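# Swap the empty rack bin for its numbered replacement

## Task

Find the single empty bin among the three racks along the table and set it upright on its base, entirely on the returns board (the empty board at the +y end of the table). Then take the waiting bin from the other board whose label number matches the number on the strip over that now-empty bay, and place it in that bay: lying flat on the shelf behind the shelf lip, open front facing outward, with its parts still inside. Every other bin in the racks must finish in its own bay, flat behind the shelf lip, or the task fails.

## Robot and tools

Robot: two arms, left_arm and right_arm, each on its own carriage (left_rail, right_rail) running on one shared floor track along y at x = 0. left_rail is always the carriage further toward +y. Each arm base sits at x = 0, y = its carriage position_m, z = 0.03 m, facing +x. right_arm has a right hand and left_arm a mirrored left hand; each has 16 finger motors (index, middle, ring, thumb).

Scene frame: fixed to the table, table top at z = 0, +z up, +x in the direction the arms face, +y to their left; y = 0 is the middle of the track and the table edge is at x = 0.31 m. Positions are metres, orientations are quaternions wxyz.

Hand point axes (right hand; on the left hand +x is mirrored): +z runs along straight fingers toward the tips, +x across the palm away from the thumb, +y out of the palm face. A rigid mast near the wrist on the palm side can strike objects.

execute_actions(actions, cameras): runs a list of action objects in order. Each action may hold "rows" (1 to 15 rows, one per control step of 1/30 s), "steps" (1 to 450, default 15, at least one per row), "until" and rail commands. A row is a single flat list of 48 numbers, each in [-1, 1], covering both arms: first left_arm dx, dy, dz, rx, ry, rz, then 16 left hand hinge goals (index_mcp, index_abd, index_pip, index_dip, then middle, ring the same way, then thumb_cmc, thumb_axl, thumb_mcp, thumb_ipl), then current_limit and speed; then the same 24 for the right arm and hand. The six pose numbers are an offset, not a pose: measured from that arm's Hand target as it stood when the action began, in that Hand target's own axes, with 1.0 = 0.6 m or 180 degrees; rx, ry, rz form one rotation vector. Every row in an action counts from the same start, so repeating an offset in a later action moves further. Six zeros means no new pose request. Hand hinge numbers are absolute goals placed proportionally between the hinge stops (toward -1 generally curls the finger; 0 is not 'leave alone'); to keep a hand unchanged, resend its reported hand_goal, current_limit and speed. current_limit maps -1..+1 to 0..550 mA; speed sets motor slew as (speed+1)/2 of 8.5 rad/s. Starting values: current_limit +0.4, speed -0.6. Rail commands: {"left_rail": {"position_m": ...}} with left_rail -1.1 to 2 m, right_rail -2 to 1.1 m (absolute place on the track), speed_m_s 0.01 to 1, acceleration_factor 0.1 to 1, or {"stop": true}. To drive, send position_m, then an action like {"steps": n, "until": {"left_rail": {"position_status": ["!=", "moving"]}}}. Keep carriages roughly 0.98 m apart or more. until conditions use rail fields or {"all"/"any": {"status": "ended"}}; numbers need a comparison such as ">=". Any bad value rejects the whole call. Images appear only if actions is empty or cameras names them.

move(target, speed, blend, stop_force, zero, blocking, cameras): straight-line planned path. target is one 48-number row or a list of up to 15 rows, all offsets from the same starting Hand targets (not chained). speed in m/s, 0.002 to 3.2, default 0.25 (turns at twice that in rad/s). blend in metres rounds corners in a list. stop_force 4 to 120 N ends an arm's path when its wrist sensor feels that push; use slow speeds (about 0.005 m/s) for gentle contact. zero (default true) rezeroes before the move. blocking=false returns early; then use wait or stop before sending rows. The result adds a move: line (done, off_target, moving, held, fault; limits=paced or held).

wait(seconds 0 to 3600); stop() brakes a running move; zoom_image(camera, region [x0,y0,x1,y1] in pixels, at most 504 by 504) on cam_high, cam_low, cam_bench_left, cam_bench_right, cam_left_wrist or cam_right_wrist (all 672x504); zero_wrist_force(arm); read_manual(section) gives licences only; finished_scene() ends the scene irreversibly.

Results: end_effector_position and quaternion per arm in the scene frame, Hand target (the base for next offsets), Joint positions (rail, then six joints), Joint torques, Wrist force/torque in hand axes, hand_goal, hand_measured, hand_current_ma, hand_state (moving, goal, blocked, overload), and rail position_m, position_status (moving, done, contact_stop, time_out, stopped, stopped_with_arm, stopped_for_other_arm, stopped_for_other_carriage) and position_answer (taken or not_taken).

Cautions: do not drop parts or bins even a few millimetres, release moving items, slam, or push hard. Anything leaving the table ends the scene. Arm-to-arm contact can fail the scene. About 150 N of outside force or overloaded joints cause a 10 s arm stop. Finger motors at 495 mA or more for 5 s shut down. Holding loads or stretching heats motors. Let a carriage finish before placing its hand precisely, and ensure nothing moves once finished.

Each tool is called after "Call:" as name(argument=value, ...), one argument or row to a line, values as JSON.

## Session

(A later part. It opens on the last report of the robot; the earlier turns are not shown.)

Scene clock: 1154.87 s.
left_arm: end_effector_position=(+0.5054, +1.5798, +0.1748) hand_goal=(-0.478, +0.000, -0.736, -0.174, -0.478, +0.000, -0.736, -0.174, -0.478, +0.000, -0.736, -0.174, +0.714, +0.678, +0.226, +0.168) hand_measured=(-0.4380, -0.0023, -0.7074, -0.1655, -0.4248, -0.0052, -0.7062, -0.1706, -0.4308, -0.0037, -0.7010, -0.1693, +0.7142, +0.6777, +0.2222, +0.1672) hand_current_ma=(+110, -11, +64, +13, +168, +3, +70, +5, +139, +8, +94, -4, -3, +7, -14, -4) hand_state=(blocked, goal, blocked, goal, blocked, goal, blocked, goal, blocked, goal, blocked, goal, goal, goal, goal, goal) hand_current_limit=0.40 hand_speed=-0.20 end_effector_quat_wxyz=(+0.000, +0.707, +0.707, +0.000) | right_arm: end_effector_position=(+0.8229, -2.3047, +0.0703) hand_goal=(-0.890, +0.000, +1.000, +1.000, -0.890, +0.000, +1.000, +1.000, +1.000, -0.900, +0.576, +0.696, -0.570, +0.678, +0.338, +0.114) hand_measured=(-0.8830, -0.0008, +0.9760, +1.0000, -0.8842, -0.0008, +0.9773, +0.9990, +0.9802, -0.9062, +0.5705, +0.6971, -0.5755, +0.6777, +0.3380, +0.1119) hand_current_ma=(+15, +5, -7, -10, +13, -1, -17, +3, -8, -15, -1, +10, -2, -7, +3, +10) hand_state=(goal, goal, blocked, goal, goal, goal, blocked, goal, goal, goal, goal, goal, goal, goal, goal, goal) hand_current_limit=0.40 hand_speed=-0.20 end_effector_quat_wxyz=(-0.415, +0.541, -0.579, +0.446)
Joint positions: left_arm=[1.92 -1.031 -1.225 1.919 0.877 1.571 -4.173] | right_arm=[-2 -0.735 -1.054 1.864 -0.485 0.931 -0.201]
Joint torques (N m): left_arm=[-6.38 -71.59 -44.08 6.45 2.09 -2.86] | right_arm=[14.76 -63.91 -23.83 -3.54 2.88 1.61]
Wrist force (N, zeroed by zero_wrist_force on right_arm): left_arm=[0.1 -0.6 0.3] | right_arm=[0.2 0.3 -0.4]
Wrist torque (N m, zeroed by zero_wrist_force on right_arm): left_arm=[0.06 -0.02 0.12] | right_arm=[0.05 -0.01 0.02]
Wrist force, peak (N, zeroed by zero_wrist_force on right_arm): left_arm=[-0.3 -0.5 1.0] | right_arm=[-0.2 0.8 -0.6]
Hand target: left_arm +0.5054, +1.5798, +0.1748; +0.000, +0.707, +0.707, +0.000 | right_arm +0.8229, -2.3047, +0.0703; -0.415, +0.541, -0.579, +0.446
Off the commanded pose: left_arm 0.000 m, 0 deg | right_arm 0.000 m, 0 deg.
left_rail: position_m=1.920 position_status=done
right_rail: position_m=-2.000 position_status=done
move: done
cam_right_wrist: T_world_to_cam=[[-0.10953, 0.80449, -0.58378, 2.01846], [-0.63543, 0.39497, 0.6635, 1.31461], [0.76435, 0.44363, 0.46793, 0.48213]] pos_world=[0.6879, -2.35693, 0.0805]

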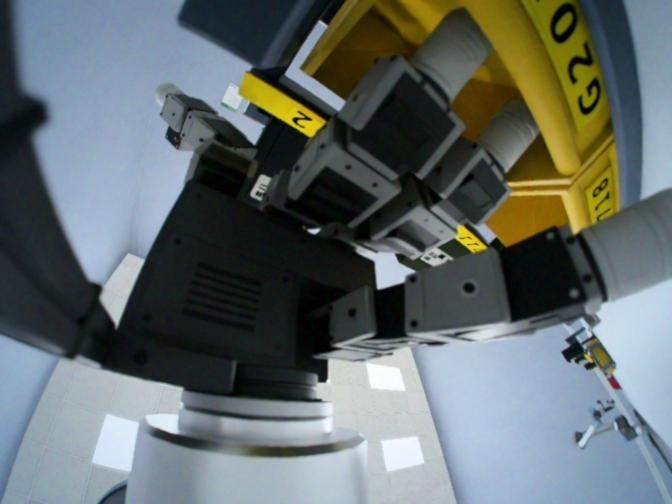

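Call:
move(
  target=[0,0,0,0,0,0,-0.479,0,-0.737,-0.174,-0.479,0,-0.737,-0.174,-0.479,0,-0.737,-0.174,0.714,0.678,0.226,0.168,0.4,-0.2,0,0.0209,0.0056,0,0,0,-0.89,0,1,1,-0.89,0,1,1,1,-0.9,0.576,0.696,-0.571,0.678,0.337,0.1135,0.4,-0.2],
  speed=0.015,
  stop_force=4,
  cameras=["cam_right_wrist"],
)

Call:
zoom_image(
  camera="cam_right_wrist",
  region=[400, 0, 672, 270],
)

Scene clock: 1165.00 s.
left_arm: end_effector_position=(+0.5054, +1.5798, +0.1748) hand_goal=(-0.478, +0.000, -0.736, -0.174, -0.478, +0.000, -0.736, -0.174, -0.478, +0.000, -0.736, -0.174, +0.714, +0.678, +0.226, +0.168) hand_measured=(-0.4380, -0.0037, -0.7074, -0.1655, -0.4260, -0.0052, -0.7062, -0.1706, -0.4308, -0.0037, -0.7010, -0.1693, +0.7129, +0.6777, +0.2222, +0.1681) hand_current_ma=(+117, +0, +69, +9, +159, +2, +68, +3, +143, +0, +85, -7, -5, +4, -6, -6) hand_state=(blocked, goal, blocked, goal, blocked, goal, blocked, goal, blocked, goal, blocked, goal, goal, goal, goal, goal) hand_current_limit=0.40 hand_speed=-0.20 end_effector_quat_wxyz=(+0.000, +0.707, +0.707, +0.000) | right_arm: end_effector_position=(+0.8230, -2.3047, +0.0573) hand_goal=(-0.890, +0.000, +1.000, +1.000, -0.890, +0.000, +1.000, +1.000, +1.000, -0.900, +0.576, +0.696, -0.570, +0.678, +0.338, +0.114) hand_measured=(-0.8830, -0.0008, +0.9760, +1.0000, -0.8842, -0.0008, +0.9760, +1.0000, +0.9802, -0.9062, +0.5693, +0.6971, -0.5743, +0.6767, +0.3380, +0.1119) hand_current_ma=(+11, +10, -9, +0, +11, +1, -23, +3, -3, -6, +4, +12, +0, -17, +3, +8) hand_state=(goal, goal, blocked, goal, goal, goal, blocked, goal, goal, goal, goal, goal, goal, goal, goal, goal) hand_current_limit=0.40 hand_speed=-0.20 end_effector_quat_wxyz=(-0.415, +0.541, -0.579, +0.446)
Joint positions: left_arm=[1.92 -1.031 -1.225 1.919 0.877 1.571 -4.173] | right_arm=[-2 -0.735 -1.037 1.868 -0.505 0.931 -0.201]
Joint torques (N m): left_arm=[-5.52 -70.79 -43.88 6.58 2.16 -2.76] | right_arm=[11.03 -65.24 -23.8 -3.67 2.8 0.42]
Wrist force (N, zeroed by zero_wrist_force on right_arm): left_arm=[-0.1 -0.4 0.6] | right_arm=[0.2 0.3 -0.1]
Wrist torque (N m, zeroed by zero_wrist_force on right_arm): left_arm=[0.07 0.02 0.10] | right_arm=[0.04 -0.01 0.02]
Wrist force, peak (N, zeroed by zero_wrist_force on right_arm): left_arm=[-0.3 -0.8 0.7] | right_arm=[0.2 0.5 -0.8]
Hand target: left_arm +0.5054, +1.5798, +0.1748; +0.000, +0.707, +0.707, +0.000 | right_arm +0.8230, -2.3047, +0.0573; -0.415, +0.541, -0.579, +0.446
Off the commanded pose: left_arm 0.000 m, 0 deg | right_arm 0.000 m, 0 deg.
left_rail: position_m=1.920 position_status=done
right_rail: position_m=-2.000 position_status=done
move: done
cam_right_wrist: T_world_to_cam=[[-0.10949, 0.80451, -0.58376, 2.01099], [-0.63548, 0.39493, 0.66347, 1.3233], [0.76432, 0.44361, 0.46801, 0.48815]] pos_world=[0.688, -2.35703, 0.0675]

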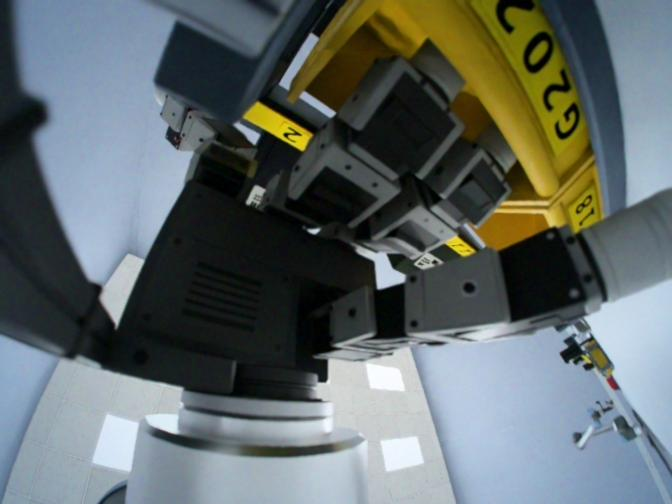

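Scaled by 1.853 from the camera's image (finer frame: 960x720).

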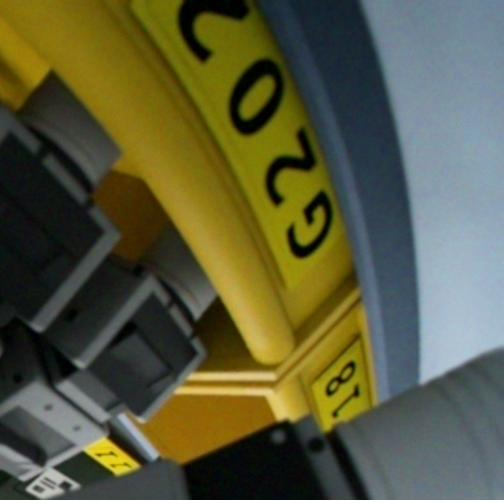

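Call:
move(
  target=[0,0,0,0,0,0,-0.479,0,-0.737,-0.174,-0.479,0,-0.737,-0.174,-0.479,0,-0.737,-0.174,0.714,0.678,0.226,0.168,0.4,-0.2,0,0.0086,-0.0322,0,0,0,-0.89,0,1,1,-0.89,0,1,1,1,-0.9,0.576,0.696,-0.571,0.678,0.337,0.1135,0.4,-0.2],
  speed=0.01,
  stop_force=4,
  cameras=["cam_right_wrist"],
)

Scene clock: 1188.87 s.
left_arm: end_effector_position=(+0.5054, +1.5798, +0.1748) hand_goal=(-0.478, +0.000, -0.736, -0.174, -0.478, +0.000, -0.736, -0.174, -0.478, +0.000, -0.736, -0.174, +0.714, +0.678, +0.226, +0.168) hand_measured=(-0.4380, -0.0037, -0.7074, -0.1655, -0.4260, -0.0052, -0.7062, -0.1706, -0.4308, -0.0037, -0.7010, -0.1693, +0.7142, +0.6777, +0.2222, +0.1681) hand_current_ma=(+113, -14, +69, +11, +160, +13, +72, +0, +138, +13, +89, -2, -13, +11, +2, -7) hand_state=(blocked, goal, blocked, goal, blocked, goal, blocked, goal, blocked, goal, blocked, goal, goal, goal, goal, goal) hand_current_limit=0.40 hand_speed=-0.20 end_effector_quat_wxyz=(+0.000, +0.707, +0.707, +0.000) | right_arm: end_effector_position=(+0.8130, -2.3040, +0.0573) hand_goal=(-0.890, +0.000, +1.000, +1.000, -0.890, +0.000, +1.000, +1.000, +1.000, -0.900, +0.576, +0.696, -0.570, +0.678, +0.338, +0.114) hand_measured=(-0.8529, +0.0007, +0.9773, +1.0000, -0.8480, +0.0007, +0.9773, +1.0000, +0.9802, -0.9062, +0.5705, +0.6971, -0.5755, +0.6777, +0.3380, +0.1109) hand_current_ma=(+40, +6, -12, -3, +45, -2, -21, +6, -2, -6, -2, +3, -6, -6, -8, +5) hand_state=(blocked, goal, blocked, goal, blocked, goal, blocked, goal, goal, goal, goal, goal, goal, goal, goal, goal) hand_current_limit=0.40 hand_speed=-0.20 end_effector_quat_wxyz=(-0.415, +0.541, -0.579, +0.446)
Joint positions: left_arm=[1.92 -1.031 -1.225 1.919 0.877 1.571 -4.173] | right_arm=[-2 -0.744 -1.048 1.887 -0.512 0.922 -0.205]
Joint torques (N m): left_arm=[-6.09 -70.98 -43.74 6.34 2.19 -2.85] | right_arm=[15.02 -63.25 -37.33 3.71 3.54 1.84]
Wrist force (N, zeroed by zero_wrist_force on right_arm): left_arm=[-0.2 -0.5 0.6] | right_arm=[0.1 -1.2 1.0]
Wrist torque (N m, zeroed by zero_wrist_force on right_arm): left_arm=[0.05 0.03 0.10] | right_arm=[-0.01 0.00 0.19]
Wrist force, peak (N, zeroed by zero_wrist_force on right_arm): left_arm=[-0.7 -0.5 0.7] | right_arm=[0.0 -4.3 2.7]
Hand target: left_arm +0.5054, +1.5798, +0.1748; +0.000, +0.707, +0.707, +0.000 | right_arm +0.8130, -2.3040, +0.0573; -0.415, +0.541, -0.579, +0.446 (not the last commanded pose)
Off the commanded pose: left_arm 0.000 m, 0 deg | right_arm 0.010 m, 0 deg.
left_rail: position_m=1.920 position_status=done
right_rail: position_m=-2.000 position_status=done
move: contact (right_arm)
cam_right_wrist: T_world_to_cam=[[-0.10949, 0.80451, -0.58376, 2.00939], [-0.63548, 0.39493, 0.66347, 1.3166], [0.76432, 0.44361, 0.46801, 0.49544]] pos_world=[0.678, -2.35633, 0.0676]

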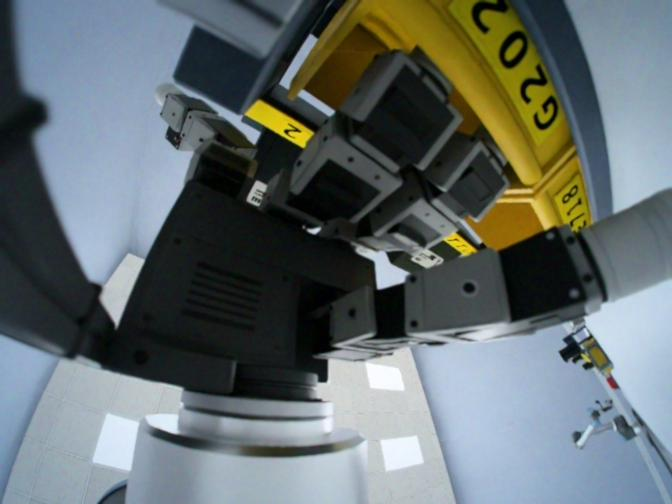

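Call:
execute_actions(
  actions=[
    {"rows":[[0,0,0,0,0,0,-0.479,0,-0.737,-0.174,-0.479,0,-0.737,-0.174,-0.479,0,-0.737,-0.174,0.714,0.678,0.226,0.168,0.4,-0.2,0,0,0,0,0,0,-0.89,0,1,1,-0.89,0,1,1,1,-0.9,0.576,0.696,-0.571,0.678,0.337,-0.211,0.4,-0.5]],"steps":30},
    {"rows":[[0,0,0,0,0,0,-0.479,0,-0.737,-0.174,-0.479,0,-0.737,-0.174,-0.479,0,-0.737,-0.174,0.714,0.678,0.226,0.168,0.4,-0.2,0,0,0,0,0,0,-0.95,0,1,1,-0.95,0,1,1,1,-0.9,0.576,0.696,-0.571,0.678,0.06,-0.211,0.4,-0.8]],"steps":45},
  ],
  cameras=["cam_right_wrist"],
)

Call:
zoom_image(
  camera="cam_right_wrist",
  region=[350, 0, 672, 300],
)

Scene clock: 1216.20 s.
left_arm: end_effector_position=(+0.5054, +1.5798, +0.1748) hand_goal=(-0.478, +0.000, -0.736, -0.174, -0.478, +0.000, -0.736, -0.174, -0.478, +0.000, -0.736, -0.174, +0.714, +0.678, +0.226, +0.168) hand_measured=(-0.4380, -0.0037, -0.7074, -0.1655, -0.4260, -0.0037, -0.7062, -0.1706, -0.4308, -0.0037, -0.7010, -0.1706, +0.7142, +0.6767, +0.2212, +0.1672) hand_current_ma=(+117, -9, +74, +14, +165, +3, +65, +7, +132, -2, +91, +4, -12, -3, -9, -9) hand_state=(blocked, goal, blocked, goal, blocked, goal, blocked, goal, blocked, goal, blocked, goal, goal, goal, goal, goal) hand_current_limit=0.40 hand_speed=-0.20 end_effector_quat_wxyz=(+0.000, +0.707, +0.707, +0.000) | right_arm: end_effector_position=(+0.8130, -2.3040, +0.0573) hand_goal=(-0.950, +0.000, +1.000, +1.000, -0.950, +0.000, +1.000, +1.000, +1.000, -0.900, +0.576, +0.696, -0.570, +0.678, +0.060, -0.210) hand_measured=(-0.8529, -0.0008, +0.9773, +1.0000, -0.8493, +0.0007, +0.9773, +1.0000, +0.9802, -0.9048, +0.5705, +0.6983, -0.5755, +0.6777, +0.1737, -0.1901) hand_current_ma=(+127, +12, -10, -9, +129, -7, -21, +4, -8, -7, +3, +9, -5, -8, +207, +27) hand_state=(blocked, goal, blocked, goal, blocked, goal, blocked, goal, goal, goal, goal, goal, goal, goal, blocked, goal) hand_current_limit=0.40 hand_speed=-0.80 end_effector_quat_wxyz=(-0.415, +0.541, -0.579, +0.446)
Joint positions: left_arm=[1.92 -1.031 -1.225 1.919 0.877 1.571 -4.173] | right_arm=[-2 -0.744 -1.048 1.887 -0.512 0.922 -0.205]
Joint torques (N m): left_arm=[-6.7 -69.14 -43.73 6.11 2.04 -2.75] | right_arm=[12.39 -65.24 -33.26 3.14 3.22 2]
Wrist force (N, zeroed by zero_wrist_force on right_arm): left_arm=[-0.2 -0.6 0.4] | right_arm=[-0.1 -0.6 0.8]
Wrist torque (N m, zeroed by zero_wrist_force on right_arm): left_arm=[0.05 0.03 0.09] | right_arm=[-0.03 -0.02 0.18]
Wrist force, peak (N, zeroed by zero_wrist_force on right_arm): left_arm=[-0.2 -0.3 0.9] | right_arm=[0.1 -1.4 2.8]
Hand target: left_arm +0.5054, +1.5798, +0.1748; +0.000, +0.707, +0.707, +0.000 | right_arm +0.8130, -2.3040, +0.0573; -0.415, +0.541, -0.579, +0.446
Off the commanded pose: left_arm 0.000 m, 0 deg | right_arm 0.000 m, 0 deg.
left_rail: position_m=1.920 position_status=done
right_rail: position_m=-2.000 position_status=done
cam_right_wrist: T_world_to_cam=[[-0.10949, 0.80451, -0.58376, 2.00939], [-0.63548, 0.39493, 0.66347, 1.3166], [0.76432, 0.44361, 0.46801, 0.49544]] pos_world=[0.678, -2.35633, 0.0676]

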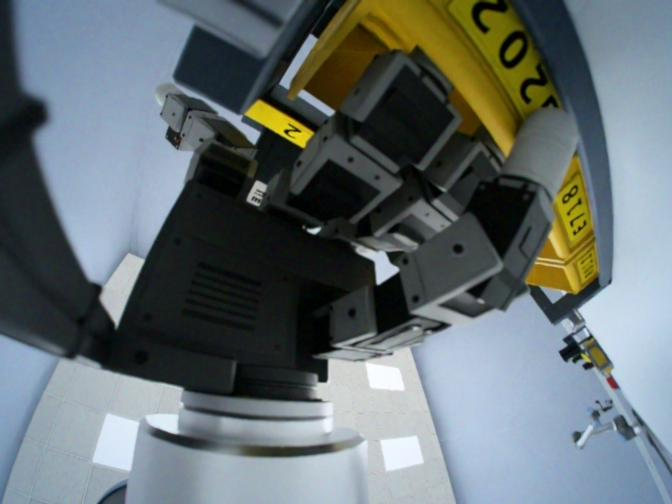

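Scaled by 1.565 from the camera's image (finer frame: 960x720).

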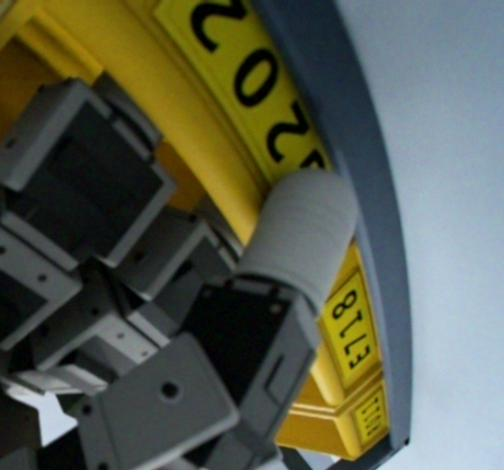

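Call:
execute_actions(
  actions=[
    {"rows":[[0,0,0,0,0,0,-0.479,0,-0.737,-0.174,-0.479,0,-0.737,-0.174,-0.479,0,-0.737,-0.174,0.714,0.678,0.226,0.168,0.4,-0.2,0,0,0,0,0,0,-0.98,0,1,1,-0.98,0,1,1,1,-0.9,0.576,0.696,-0.571,0.678,-0.04,-0.3,0.6,-0.8]],"steps":30},
  ],
)

Call:
move(
  target=[0,0,0,0,0,0,-0.479,0,-0.737,-0.174,-0.479,0,-0.737,-0.174,-0.479,0,-0.737,-0.174,0.714,0.678,0.226,0.168,0.4,-0.2,0,-0.0258,-0.0069,0,0,0,-0.98,0,1,1,-0.98,0,1,1,1,-0.9,0.576,0.696,-0.571,0.678,-0.04,-0.3,0.6,-0.8],
  speed=0.01,
  cameras=["cam_right_wrist","cam_bench_right"],
)

Call:
zoom_image(
  camera="cam_right_wrist",
  region=[350, 0, 672, 300],
)

Call:
zoom_image(
  camera="cam_bench_right",
  region=[220, 270, 372, 404],
)

Scene clock: 1231.37 s.
left_arm: end_effector_position=(+0.5054, +1.5798, +0.1748) hand_goal=(-0.478, +0.000, -0.736, -0.174, -0.478, +0.000, -0.736, -0.174, -0.478, +0.000, -0.736, -0.174, +0.714, +0.678, +0.226, +0.168) hand_measured=(-0.4380, -0.0037, -0.7062, -0.1655, -0.4260, -0.0052, -0.7049, -0.1706, -0.4308, -0.0052, -0.7010, -0.1706, +0.7142, +0.6767, +0.2222, +0.1681) hand_current_ma=(+113, -8, +75, +6, +163, +0, +65, -1, +133, +4, +95, +4, -8, +6, -9, -7) hand_state=(blocked, goal, blocked, goal, blocked, goal, blocked, goal, blocked, goal, blocked, goal, goal, goal, goal, goal) hand_current_limit=0.40 hand_speed=-0.20 end_effector_quat_wxyz=(+0.000, +0.707, +0.707, +0.000) | right_arm: end_effector_position=(+0.8130, -2.3040, +0.0573) hand_goal=(-0.980, +0.000, +1.000, +1.000, -0.980, +0.000, +1.000, +1.000, +1.000, -0.900, +0.576, +0.696, -0.570, +0.678, -0.040, -0.300) hand_measured=(-0.8529, -0.0008, +0.9773, +1.0000, -0.8493, +0.0007, +0.9786, +1.0000, +0.9802, -0.9062, +0.5705, +0.6971, -0.5755, +0.6777, +0.1728, -0.1930) hand_current_ma=(+189, +9, -2, -5, +193, -1, -14, +6, +0, -13, +7, +17, +2, -6, +437, +204) hand_state=(blocked, goal, blocked, goal, blocked, goal, blocked, goal, goal, goal, goal, goal, goal, goal, blocked, blocked) hand_current_limit=0.60 hand_speed=-0.80 end_effector_quat_wxyz=(-0.415, +0.541, -0.579, +0.446)
Joint positions: left_arm=[1.92 -1.031 -1.225 1.919 0.877 1.571 -4.173] | right_arm=[-2 -0.744 -1.048 1.887 -0.512 0.922 -0.205]
Joint torques (N m): left_arm=[-5.49 -69.88 -43.34 6.4 2.1 -2.59] | right_arm=[6.46 -70.6 -28.55 0.8 3.1 1.81]
Wrist force (N, zeroed by zero_wrist_force on right_arm): left_arm=[0.4 -0.4 0.5] | right_arm=[-0.1 0.9 0.3]
Wrist torque (N m, zeroed by zero_wrist_force on right_arm): left_arm=[0.07 -0.06 0.15] | right_arm=[0.05 -0.04 0.18]
Wrist force, peak (N, zeroed by zero_wrist_force on right_arm): left_arm=[0.0 -0.4 1.0] | right_arm=[-0.1 -1.3 0.5]
Hand target: left_arm +0.5054, +1.5798, +0.1748; +0.000, +0.707, +0.707, +0.000 | right_arm +0.8130, -2.3040, +0.0573; -0.415, +0.541, -0.579, +0.446
Off the commanded pose: left_arm 0.000 m, 0 deg | right_arm 0.000 m, 0 deg.
left_rail: position_m=1.920 position_status=done
right_rail: position_m=-2.000 position_status=done

Scene clock: 1233.23 s.
left_arm: end_effector_position=(+0.5054, +1.5798, +0.1748) hand_goal=(-0.478, +0.000, -0.736, -0.174, -0.478, +0.000, -0.736, -0.174, -0.478, +0.000, -0.736, -0.174, +0.714, +0.678, +0.226, +0.168) hand_measured=(-0.4380, -0.0037, -0.7074, -0.1655, -0.4248, -0.0052, -0.7062, -0.1706, -0.4296, -0.0037, -0.7010, -0.1693, +0.7142, +0.6777, +0.2222, +0.1672) hand_current_ma=(+113, -6, +69, +7, +164, +6, +65, +4, +140, +7, +99, -1, -5, +4, -3, +0) hand_state=(blocked, goal, blocked, goal, blocked, goal, blocked, goal, blocked, goal, blocked, goal, goal, goal, goal, goal) hand_current_limit=0.40 hand_speed=-0.20 end_effector_quat_wxyz=(+0.000, +0.707, +0.707, +0.000) | right_arm: end_effector_position=(+0.8129, -2.3040, +0.0732) hand_goal=(-0.980, +0.000, +1.000, +1.000, -0.980, +0.000, +1.000, +1.000, +1.000, -0.900, +0.576, +0.696, -0.570, +0.678, -0.040, -0.300) hand_measured=(-0.8505, +0.0007, +0.9812, +1.0000, -0.8505, -0.0008, +0.9786, +1.0000, +0.9802, -0.9062, +0.5705, +0.6971, -0.5743, +0.6788, +0.1708, -0.1949) hand_current_ma=(+190, +6, -2, -6, +187, -9, -19, +3, -7, -13, +4, +6, -10, -4, +441, +200) hand_state=(blocked, goal, goal, goal, blocked, goal, blocked, goal, goal, goal, goal, goal, goal, goal, blocked, blocked) hand_current_limit=0.60 hand_speed=-0.80 end_effector_quat_wxyz=(-0.415, +0.541, -0.579, +0.446)
Joint positions: left_arm=[1.92 -1.031 -1.225 1.919 0.877 1.571 -4.173] | right_arm=[-2 -0.744 -1.068 1.882 -0.486 0.922 -0.205]
Joint torques (N m): left_arm=[-5.81 -68.63 -43.71 6.29 2.08 -2.68] | right_arm=[10.03 -84.09 -40.46 3.41 2.93 2]
Wrist force (N, zeroed by zero_wrist_force on right_arm): left_arm=[0.0 -0.3 0.6] | right_arm=[-0.1 1.0 0.1]
Wrist torque (N m, zeroed by zero_wrist_force on right_arm): left_arm=[0.08 0.01 0.10] | right_arm=[0.04 0.01 0.17]
Wrist force, peak (N, zeroed by zero_wrist_force on right_arm): left_arm=[-0.1 -0.6 0.8] | right_arm=[0.1 1.9 5.1]
Hand target: left_arm +0.5054, +1.5798, +0.1748; +0.000, +0.707, +0.707, +0.000 | right_arm +0.8129, -2.3040, +0.0733; -0.415, +0.541, -0.579, +0.446
Off the commanded pose: left_arm 0.000 m, 0 deg | right_arm 0.000 m, 0 deg.
left_rail: position_m=1.920 position_status=done
right_rail: position_m=-2.000 position_status=done
move: done
cam_right_wrist: T_world_to_cam=[[-0.10949, 0.80451, -0.58376, 2.01858], [-0.63548, 0.39493, 0.66347, 1.30595], [0.76432, 0.44361, 0.46801, 0.48803]] pos_world=[0.6779, -2.35623, 0.0835]
Images, in order (width x height): cam_bench_right 672x504, cam_right_wrist 672x504.

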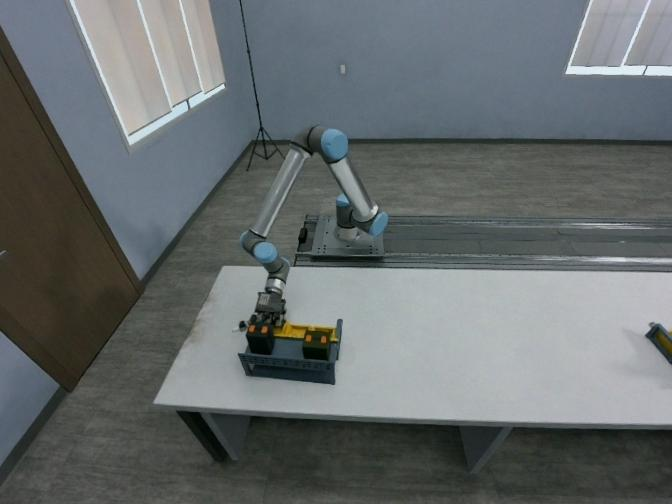

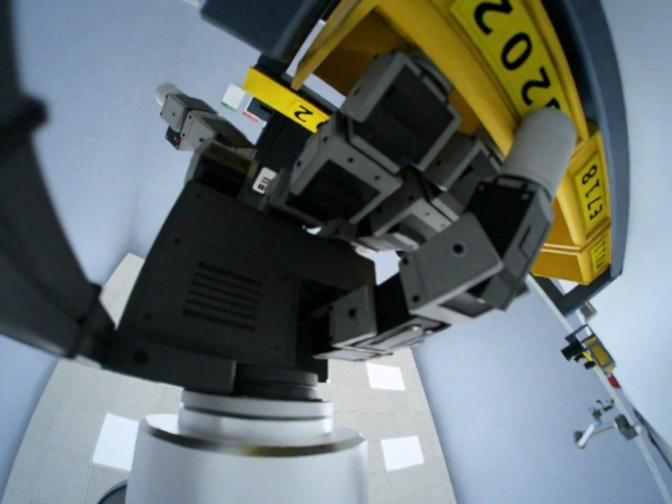

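Scaled by 1.565 from the camera's image (finer frame: 960x720).

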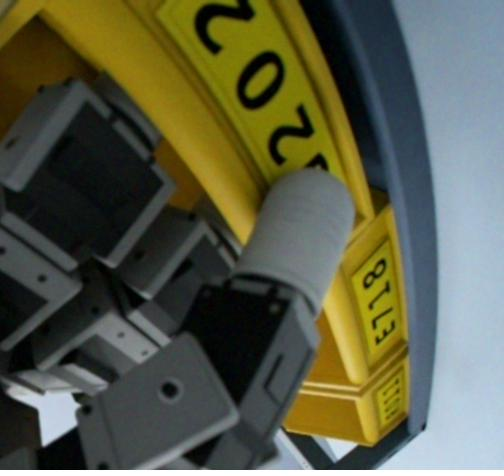

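Scaled by 3.316.

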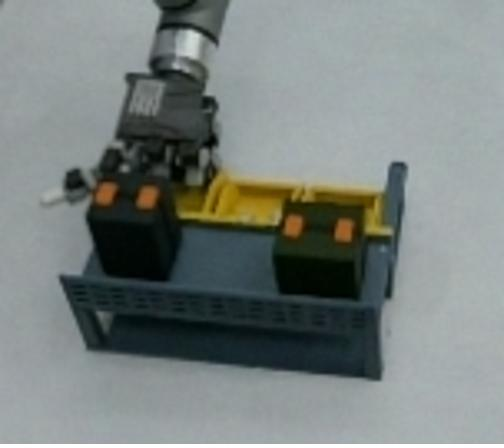

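Call:
move(
  target=[
    [0,0,0,0,0,0,-0.479,0,-0.737,-0.174,-0.479,0,-0.737,-0.174,-0.479,0,-0.737,-0.174,0.714,0.678,0.226,0.168,0.4,-0.2,0,-0.0113,-0.003,0,0,0,-0.98,0,1,1,-0.98,0,1,1,1,-0.9,0.576,0.696,-0.571,0.678,-0.04,-0.3,0.6,-0.8],
    [0,0,0,0,0,0,-0.479,0,-0.737,-0.174,-0.479,0,-0.737,-0.174,-0.479,0,-0.737,-0.174,0.714,0.678,0.226,0.168,0.4,-0.2,0,0.0059,-0.0674,0,0,0,-0.98,0,1,1,-0.98,0,1,1,1,-0.9,0.576,0.696,-0.571,0.678,-0.04,-0.3,0.6,-0.8],
  ],
  speed=0.015,
  stop_force=8,
  cameras=["cam_right_wrist"],
)

Call:
zoom_image(
  camera="cam_right_wrist",
  region=[350, 0, 672, 300],
)

Scene clock: 1270.77 s.
left_arm: end_effector_position=(+0.5054, +1.5798, +0.1748) hand_goal=(-0.478, +0.000, -0.736, -0.174, -0.478, +0.000, -0.736, -0.174, -0.478, +0.000, -0.736, -0.174, +0.714, +0.678, +0.226, +0.168) hand_measured=(-0.4380, -0.0023, -0.7074, -0.1655, -0.4248, -0.0052, -0.7062, -0.1706, -0.4308, -0.0037, -0.7010, -0.1693, +0.7142, +0.6767, +0.2212, +0.1681) hand_current_ma=(+120, -16, +67, +8, +169, +1, +62, -4, +143, +0, +93, +2, -9, +1, -1, -5) hand_state=(blocked, goal, blocked, goal, blocked, goal, blocked, goal, blocked, goal, blocked, goal, goal, goal, goal, goal) hand_current_limit=0.40 hand_speed=-0.20 end_effector_quat_wxyz=(+0.000, +0.707, +0.707, +0.000) | right_arm: end_effector_position=(+0.7730, -2.3012, +0.0803) hand_goal=(-0.980, +0.000, +1.000, +1.000, -0.980, +0.000, +1.000, +1.000, +1.000, -0.900, +0.576, +0.696, -0.570, +0.678, -0.040, -0.300) hand_measured=(-0.8505, -0.0008, +0.9799, +1.0000, -0.8517, +0.0007, +0.9786, +1.0000, +0.9802, -0.9048, +0.5705, +0.6971, -0.5743, +0.6788, +0.1708, -0.1959) hand_current_ma=(+191, +16, -5, -8, +183, -10, -20, +3, +3, -11, +6, +9, -3, -2, +441, +199) hand_state=(blocked, goal, goal, goal, blocked, goal, blocked, goal, goal, goal, goal, goal, goal, goal, blocked, blocked) hand_current_limit=0.60 hand_speed=-0.80 end_effector_quat_wxyz=(-0.415, +0.541, -0.579, +0.446)
Joint positions: left_arm=[1.92 -1.031 -1.225 1.919 0.877 1.571 -4.173] | right_arm=[-2 -0.785 -1.12 1.954 -0.496 0.884 -0.222]
Joint torques (N m): left_arm=[-5.68 -67.8 -43.11 6.33 2.1 -2.66] | right_arm=[-9.81 -79.29 -23.88 -3.72 -3.69 -1.45]
Wrist force (N, zeroed by zero_wrist_force on right_arm): left_arm=[0.0 -0.6 0.5] | right_arm=[0.2 0.9 0.2]
Wrist torque (N m, zeroed by zero_wrist_force on right_arm): left_arm=[0.05 0.01 0.12] | right_arm=[0.01 -0.02 0.19]
Wrist force, peak (N, zeroed by zero_wrist_force on right_arm): left_arm=[0.4 -0.4 0.9] | right_arm=[0.4 1.4 0.7]
Hand target: left_arm +0.5054, +1.5798, +0.1748; +0.000, +0.707, +0.707, +0.000 | right_arm +0.7730, -2.3012, +0.0803; -0.415, +0.541, -0.579, +0.446
Off the commanded pose: left_arm 0.000 m, 0 deg | right_arm 0.000 m, 0 deg.
left_rail: position_m=1.920 position_status=done
right_rail: position_m=-2.000 position_status=done
move: done
cam_right_wrist: T_world_to_cam=[[-0.10949, 0.80451, -0.58376, 2.01613], [-0.63548, 0.39493, 0.66347, 1.27489], [0.76432, 0.44361, 0.46801, 0.51405]] pos_world=[0.638, -2.35353, 0.0905]

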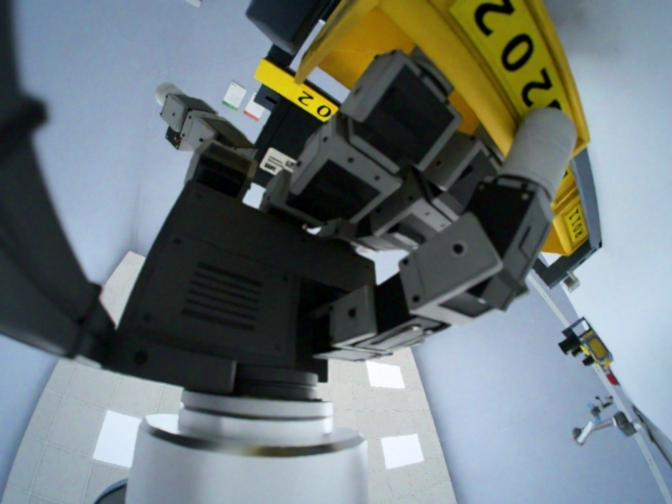

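Scaled by 1.565 from the camera's image (finer frame: 960x720).

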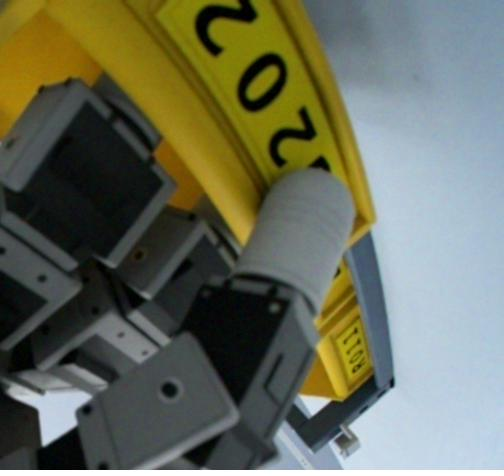

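Call:
move(
  target=[0,0,0,0,0,0,-0.479,0,-0.737,-0.174,-0.479,0,-0.737,-0.174,-0.479,0,-0.737,-0.174,0.714,0.678,0.226,0.168,0.4,-0.2,0,0.069,-0.2576,0,0,0,-0.98,0,1,1,-0.98,0,1,1,1,-0.9,0.576,0.696,-0.571,0.678,-0.04,-0.3,0.6,-0.8],
  speed=0.03,
  stop_force=8,
  cameras=["cam_right_wrist","cam_bench_right"],
)

Call:
zoom_image(
  camera="cam_bench_right",
  region=[220, 250, 372, 404],
)

Scene clock: 1287.50 s.
left_arm: end_effector_position=(+0.5054, +1.5798, +0.1748) hand_goal=(-0.478, +0.000, -0.736, -0.174, -0.478, +0.000, -0.736, -0.174, -0.478, +0.000, -0.736, -0.174, +0.714, +0.678, +0.226, +0.168) hand_measured=(-0.4380, -0.0037, -0.7062, -0.1655, -0.4248, -0.0052, -0.7062, -0.1706, -0.4296, -0.0037, -0.7023, -0.1693, +0.7142, +0.6767, +0.2222, +0.1672) hand_current_ma=(+117, -3, +64, +13, +157, +12, +65, -2, +134, -2, +88, +2, -5, +3, -12, -2) hand_state=(blocked, goal, blocked, goal, blocked, goal, blocked, goal, blocked, goal, blocked, goal, goal, goal, goal, goal) hand_current_limit=0.40 hand_speed=-0.20 end_effector_quat_wxyz=(+0.000, +0.707, +0.707, +0.000) | right_arm: end_effector_position=(+0.6134, -2.2902, +0.0799) hand_goal=(-0.980, +0.000, +1.000, +1.000, -0.980, +0.000, +1.000, +1.000, +1.000, -0.900, +0.576, +0.696, -0.570, +0.678, -0.040, -0.300) hand_measured=(-0.8517, +0.0021, +0.9799, +1.0000, -0.8637, -0.0008, +0.9799, +1.0000, +0.9802, -0.9048, +0.5705, +0.6971, -0.5667, +0.6777, +0.1718, -0.1949) hand_current_ma=(+190, +0, +3, -10, +161, -7, -18, +8, -7, -8, +1, +6, +9, -14, +451, +207) hand_state=(blocked, goal, goal, goal, blocked, goal, blocked, goal, goal, goal, goal, goal, goal, goal, blocked, blocked) hand_current_limit=0.60 hand_speed=-0.80 end_effector_quat_wxyz=(-0.415, +0.541, -0.579, +0.446)
Joint positions: left_arm=[1.92 -1.031 -1.225 1.919 0.877 1.571 -4.173] | right_arm=[-2 -1.004 -1.278 2.221 -0.523 0.68 -0.337]
Joint torques (N m): left_arm=[-5.79 -69.06 -43.21 6.19 2.02 -2.53] | right_arm=[-8.81 -61.55 -18.96 4.27 -3.8 -1.55]
Wrist force (N, zeroed by zero_wrist_force on right_arm): left_arm=[0.0 -0.3 0.5] | right_arm=[0.2 0.4 0.8]
Wrist torque (N m, zeroed by zero_wrist_force on right_arm): left_arm=[0.08 0.00 0.11] | right_arm=[-0.08 -0.05 0.14]
Wrist force, peak (N, zeroed by zero_wrist_force on right_arm): left_arm=[-0.5 -0.6 0.8] | right_arm=[-0.3 1.2 1.2]
Hand target: left_arm +0.5054, +1.5798, +0.1748; +0.000, +0.707, +0.707, +0.000 | right_arm +0.6134, -2.2902, +0.0799; -0.415, +0.541, -0.579, +0.446
Off the commanded pose: left_arm 0.000 m, 0 deg | right_arm 0.000 m, 0 deg.
left_rail: position_m=1.920 position_status=done
right_rail: position_m=-2.000 position_status=done
move: done
cam_right_wrist: T_world_to_cam=[[-0.10949, 0.80451, -0.58376, 1.98963], [-0.63548, 0.39493, 0.66347, 1.16932], [0.76432, 0.44361, 0.46801, 0.6313]] pos_world=[0.4784, -2.34253, 0.0902]
Images, in order (width x height): cam_bench_right 672x504, cam_right_wrist 672x504.

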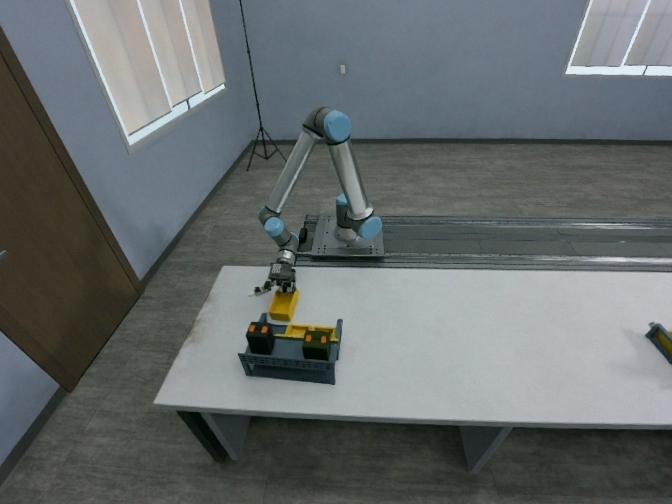

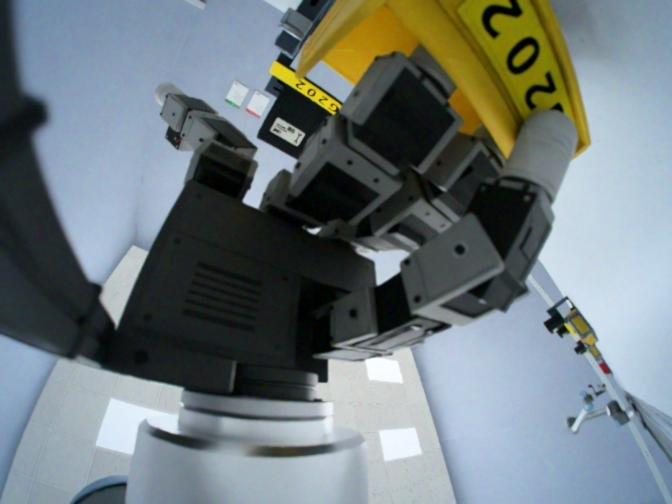

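Scaled by 3.273.

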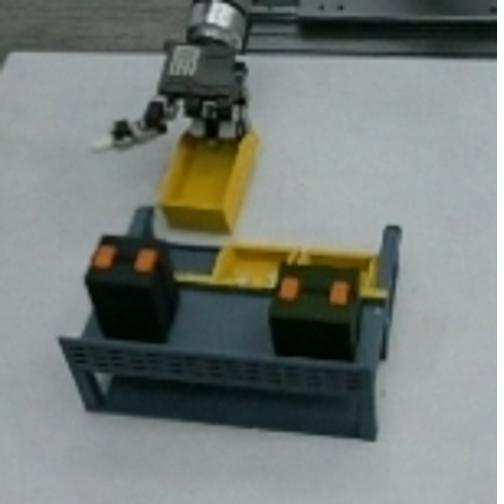

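Call:
move(
  target=[
    [0,0,0,0,0,0,-0.479,0,-0.737,-0.174,-0.479,0,-0.737,-0.174,-0.479,0,-0.737,-0.174,0.714,0.678,0.226,0.168,0.4,-0.2,0,-0.0794,-0.0903,0,0,0,-0.98,0,1,1,-0.98,0,1,1,1,-0.9,0.576,0.696,-0.571,0.678,-0.04,-0.3,0.6,-0.8],
  ],
  speed=0.06,
  cameras=["cam_right_wrist","cam_bench_right"],
)

Call:
zoom_image(
  camera="cam_bench_right",
  region=[220, 230, 372, 384],
)

Scene clock: 1325.50 s.
left_arm: end_effector_position=(+0.5054, +1.5798, +0.1748) hand_goal=(-0.478, +0.000, -0.736, -0.174, -0.478, +0.000, -0.736, -0.174, -0.478, +0.000, -0.736, -0.174, +0.714, +0.678, +0.226, +0.168) hand_measured=(-0.4380, -0.0037, -0.7074, -0.1655, -0.4248, -0.0052, -0.7062, -0.1706, -0.4308, -0.0052, -0.7010, -0.1693, +0.7129, +0.6767, +0.2222, +0.1681) hand_current_ma=(+112, -8, +72, +13, +162, +4, +69, +1, +134, +7, +92, +0, -3, +6, -12, -11) hand_state=(blocked, goal, blocked, goal, blocked, goal, blocked, goal, blocked, goal, blocked, goal, goal, goal, goal, goal) hand_current_limit=0.40 hand_speed=-0.20 end_effector_quat_wxyz=(+0.000, +0.707, +0.707, +0.000) | right_arm: end_effector_position=(+0.5734, -2.2874, +0.1398) hand_goal=(-0.980, +0.000, +1.000, +1.000, -0.980, +0.000, +1.000, +1.000, +1.000, -0.900, +0.576, +0.696, -0.570, +0.678, -0.040, -0.300) hand_measured=(-0.8203, -0.0008, +0.9812, +1.0000, -0.8625, -0.0008, +0.9773, +0.9990, +0.9802, -0.9048, +0.5705, +0.6983, -0.5542, +0.6809, +0.1718, -0.1949) hand_current_ma=(+260, +5, -5, -13, +161, -7, -18, +2, -8, -13, +8, +10, +11, -5, +441, +201) hand_state=(blocked, goal, goal, goal, blocked, goal, blocked, goal, goal, goal, goal, goal, goal, goal, blocked, blocked) hand_current_limit=0.60 hand_speed=-0.80 end_effector_quat_wxyz=(-0.415, +0.541, -0.579, +0.446)
Joint positions: left_arm=[1.92 -1.031 -1.225 1.919 0.877 1.571 -4.173] | right_arm=[-2 -1.078 -1.411 2.245 -0.371 0.613 -0.389]
Joint torques (N m): left_arm=[-5 -67.93 -43.4 6.33 2.1 -2.48] | right_arm=[-8.04 -53.79 -23.12 4.44 -4.19 -1.42]
Wrist force (N, zeroed by zero_wrist_force on right_arm): left_arm=[0.1 -0.4 0.5] | right_arm=[0.1 1.6 0.2]
Wrist torque (N m, zeroed by zero_wrist_force on right_arm): left_arm=[0.07 -0.01 0.11] | right_arm=[0.00 0.01 0.14]
Wrist force, peak (N, zeroed by zero_wrist_force on right_arm): left_arm=[0.1 -0.9 0.6] | right_arm=[-0.2 1.8 0.7]
Hand target: left_arm +0.5054, +1.5798, +0.1748; +0.000, +0.707, +0.707, +0.000 | right_arm +0.5734, -2.2874, +0.1398; -0.415, +0.541, -0.579, +0.446
Off the commanded pose: left_arm 0.000 m, 0 deg | right_arm 0.000 m, 0 deg.
left_rail: position_m=1.920 position_status=done
right_rail: position_m=-2.000 position_status=done
move: done
cam_right_wrist: T_world_to_cam=[[-0.10949, 0.80451, -0.58376, 2.01788], [-0.63548, 0.39493, 0.66347, 1.10301], [0.76432, 0.44361, 0.46801, 0.63255]] pos_world=[0.4384, -2.33963, 0.1501]
Images, in order (width x height): cam_bench_right 672x504, cam_right_wrist 672x504.

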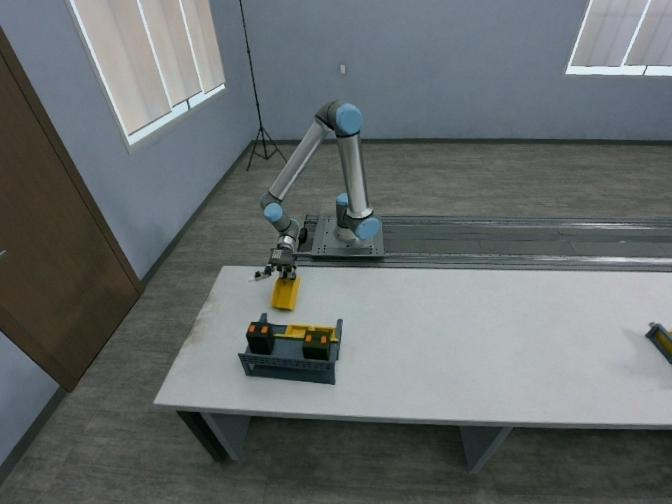

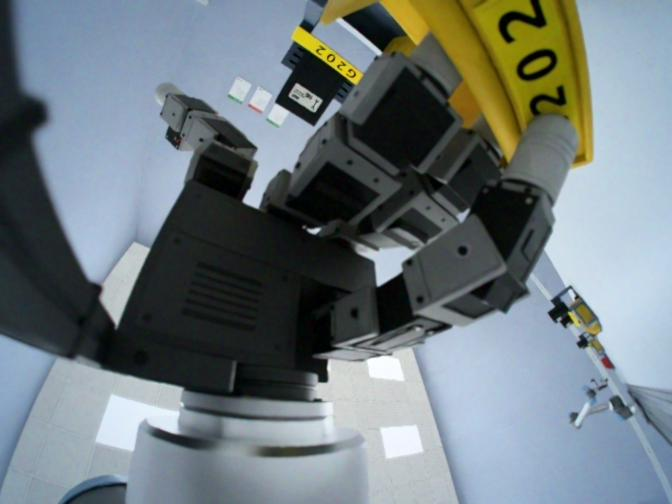

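Scaled by 3.273.

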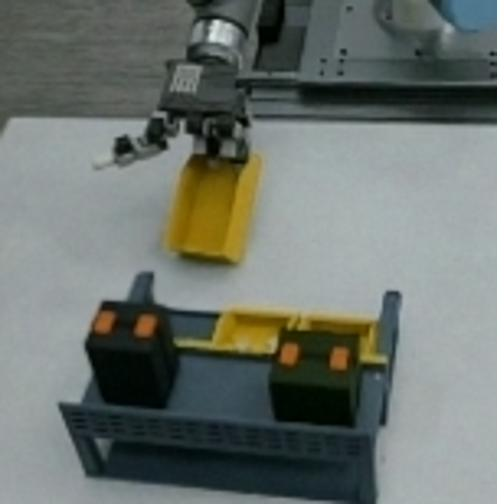

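Call:
execute_actions(
  actions=[
    {"rows":[[0,0,0,0,0,0,-0.479,0,-0.737,-0.174,-0.479,0,-0.737,-0.174,-0.479,0,-0.737,-0.174,0.714,0.678,0.226,0.168,0.4,-0.2,0,0,0,0,0,0,-1,0,1,1,-1,0,1,1,1,-0.9,0.576,0.696,-0.571,0.678,-0.08,-0.32,0.75,-0.8]],"steps":20},
    {"right_rail":{"position_m":0.4,"speed_m_s":0.5,"acceleration_factor":0.25},"steps":450,"until":{"all":{"status":"ended"}}},
  ],
  cameras=["cam_right_wrist","cam_high","cam_low"],
)

Scene clock: 1351.43 s.
left_arm: end_effector_position=(+0.5054, +1.5798, +0.1748) hand_goal=(-0.478, +0.000, -0.736, -0.174, -0.478, +0.000, -0.736, -0.174, -0.478, +0.000, -0.736, -0.174, +0.714, +0.678, +0.226, +0.168) hand_measured=(-0.4380, -0.0052, -0.7074, -0.1655, -0.4248, -0.0052, -0.7062, -0.1693, -0.4308, -0.0037, -0.7010, -0.1706, +0.7142, +0.6777, +0.2212, +0.1681) hand_current_ma=(+115, +0, +72, +16, +161, +5, +63, +1, +139, +3, +96, +3, -5, +6, -6, -9) hand_state=(blocked, goal, blocked, goal, blocked, goal, blocked, goal, blocked, goal, blocked, goal, goal, goal, goal, goal) hand_current_limit=0.40 hand_speed=-0.20 end_effector_quat_wxyz=(+0.000, +0.707, +0.707, +0.000) | right_arm: end_effector_position=(+0.5734, +0.1125, +0.1398) hand_goal=(-1.000, +0.000, +1.000, +1.000, -1.000, +0.000, +1.000, +1.000, +1.000, -0.900, +0.576, +0.696, -0.570, +0.678, -0.080, -0.320) hand_measured=(-0.8191, -0.0008, +0.9812, +1.0000, -0.8673, +0.0007, +0.9786, +1.0000, +0.9802, -0.9062, +0.5718, +0.6971, -0.5542, +0.6798, +0.1728, -0.1939) hand_current_ma=(+309, +12, -7, -11, +196, -5, -17, +3, -1, -12, +8, +15, +9, -12, +479, +259) hand_state=(blocked, goal, goal, goal, blocked, goal, blocked, goal, goal, goal, goal, goal, goal, goal, blocked, blocked) hand_current_limit=0.75 hand_speed=-0.80 end_effector_quat_wxyz=(-0.415, +0.541, -0.579, +0.446)
Joint positions: left_arm=[1.92 -1.031 -1.225 1.919 0.877 1.571 -4.173] | right_arm=[0.4 -1.078 -1.411 2.245 -0.371 0.613 -0.389]
Joint torques (N m): left_arm=[-3.45 -66.46 -42.53 6.42 1.86 -2.23] | right_arm=[6.92 -46.35 -28.56 3.05 -3.84 -0.52]
Wrist force (N, zeroed by zero_wrist_force on right_arm): left_arm=[-0.2 -0.3 0.6] | right_arm=[-0.5 1.1 0.1]
Wrist torque (N m, zeroed by zero_wrist_force on right_arm): left_arm=[0.07 0.02 0.09] | right_arm=[-0.07 0.09 0.07]
Wrist force, peak (N, zeroed by zero_wrist_force on right_arm): left_arm=[-0.1 -0.8 0.8] | right_arm=[-0.8 2.1 0.0]
Hand target: left_arm +0.5054, +1.5798, +0.1748; +0.000, +0.707, +0.707, +0.000 | right_arm +0.5734, +0.1125, +0.1398; -0.415, +0.541, -0.579, +0.446
Off the commanded pose: left_arm 0.000 m, 0 deg | right_arm 0.000 m, 0 deg.
left_rail: position_m=1.920 position_status=done
right_rail: position_m=0.400 speed_m_s=0.50 position_status=done
cam_right_wrist: T_world_to_cam=[[-0.10949, 0.80451, -0.58376, 0.08721], [-0.63548, 0.39493, 0.66347, 0.15525], [0.76432, 0.44361, 0.46801, -0.43202]] pos_world=[0.4384, 0.06017, 0.1501]
Images, in order (width x height): cam_high 672x504, cam_low 672x504, cam_right_wrist 672x504.

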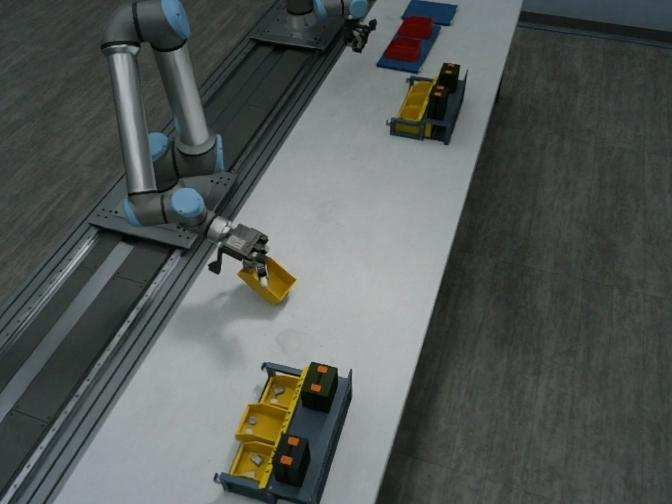

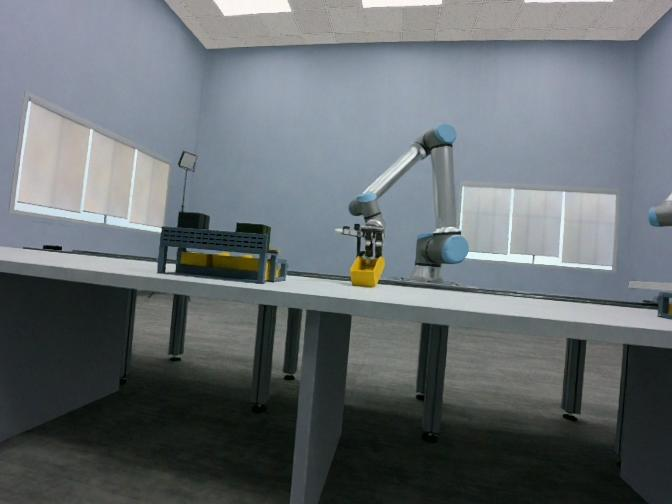

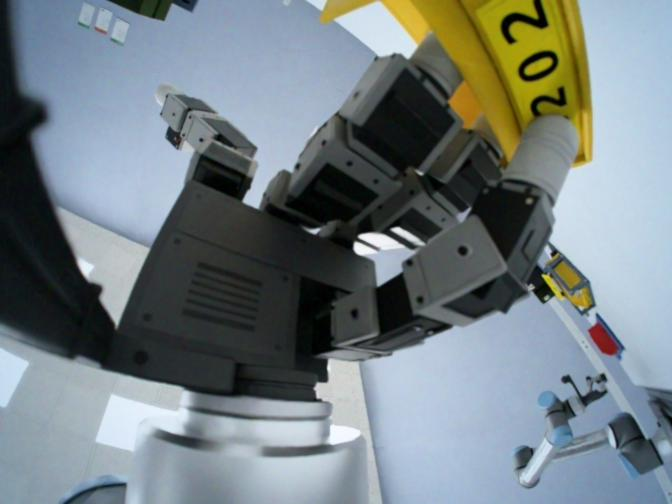

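Call:
zoom_image(
  camera="cam_low",
  region=[300, 200, 420, 300],
)

Call:
zoom_image(
  camera="cam_high",
  region=[180, 200, 340, 340],
)

Call:
zoom_image(
  camera="cam_high",
  region=[210, 350, 350, 500],
)

Scaled by 4.200.

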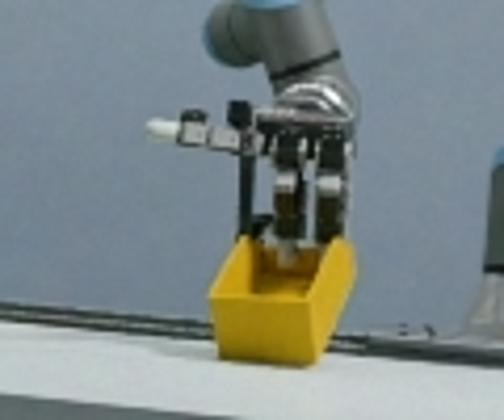

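Scaled by 3.150.

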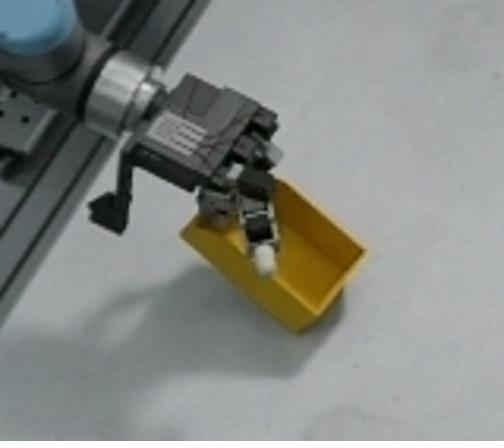

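Scaled by 3.360.

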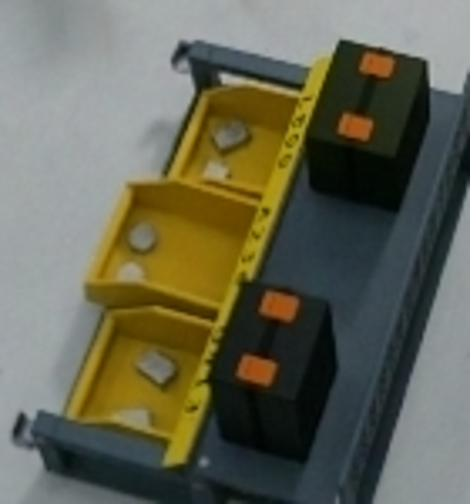

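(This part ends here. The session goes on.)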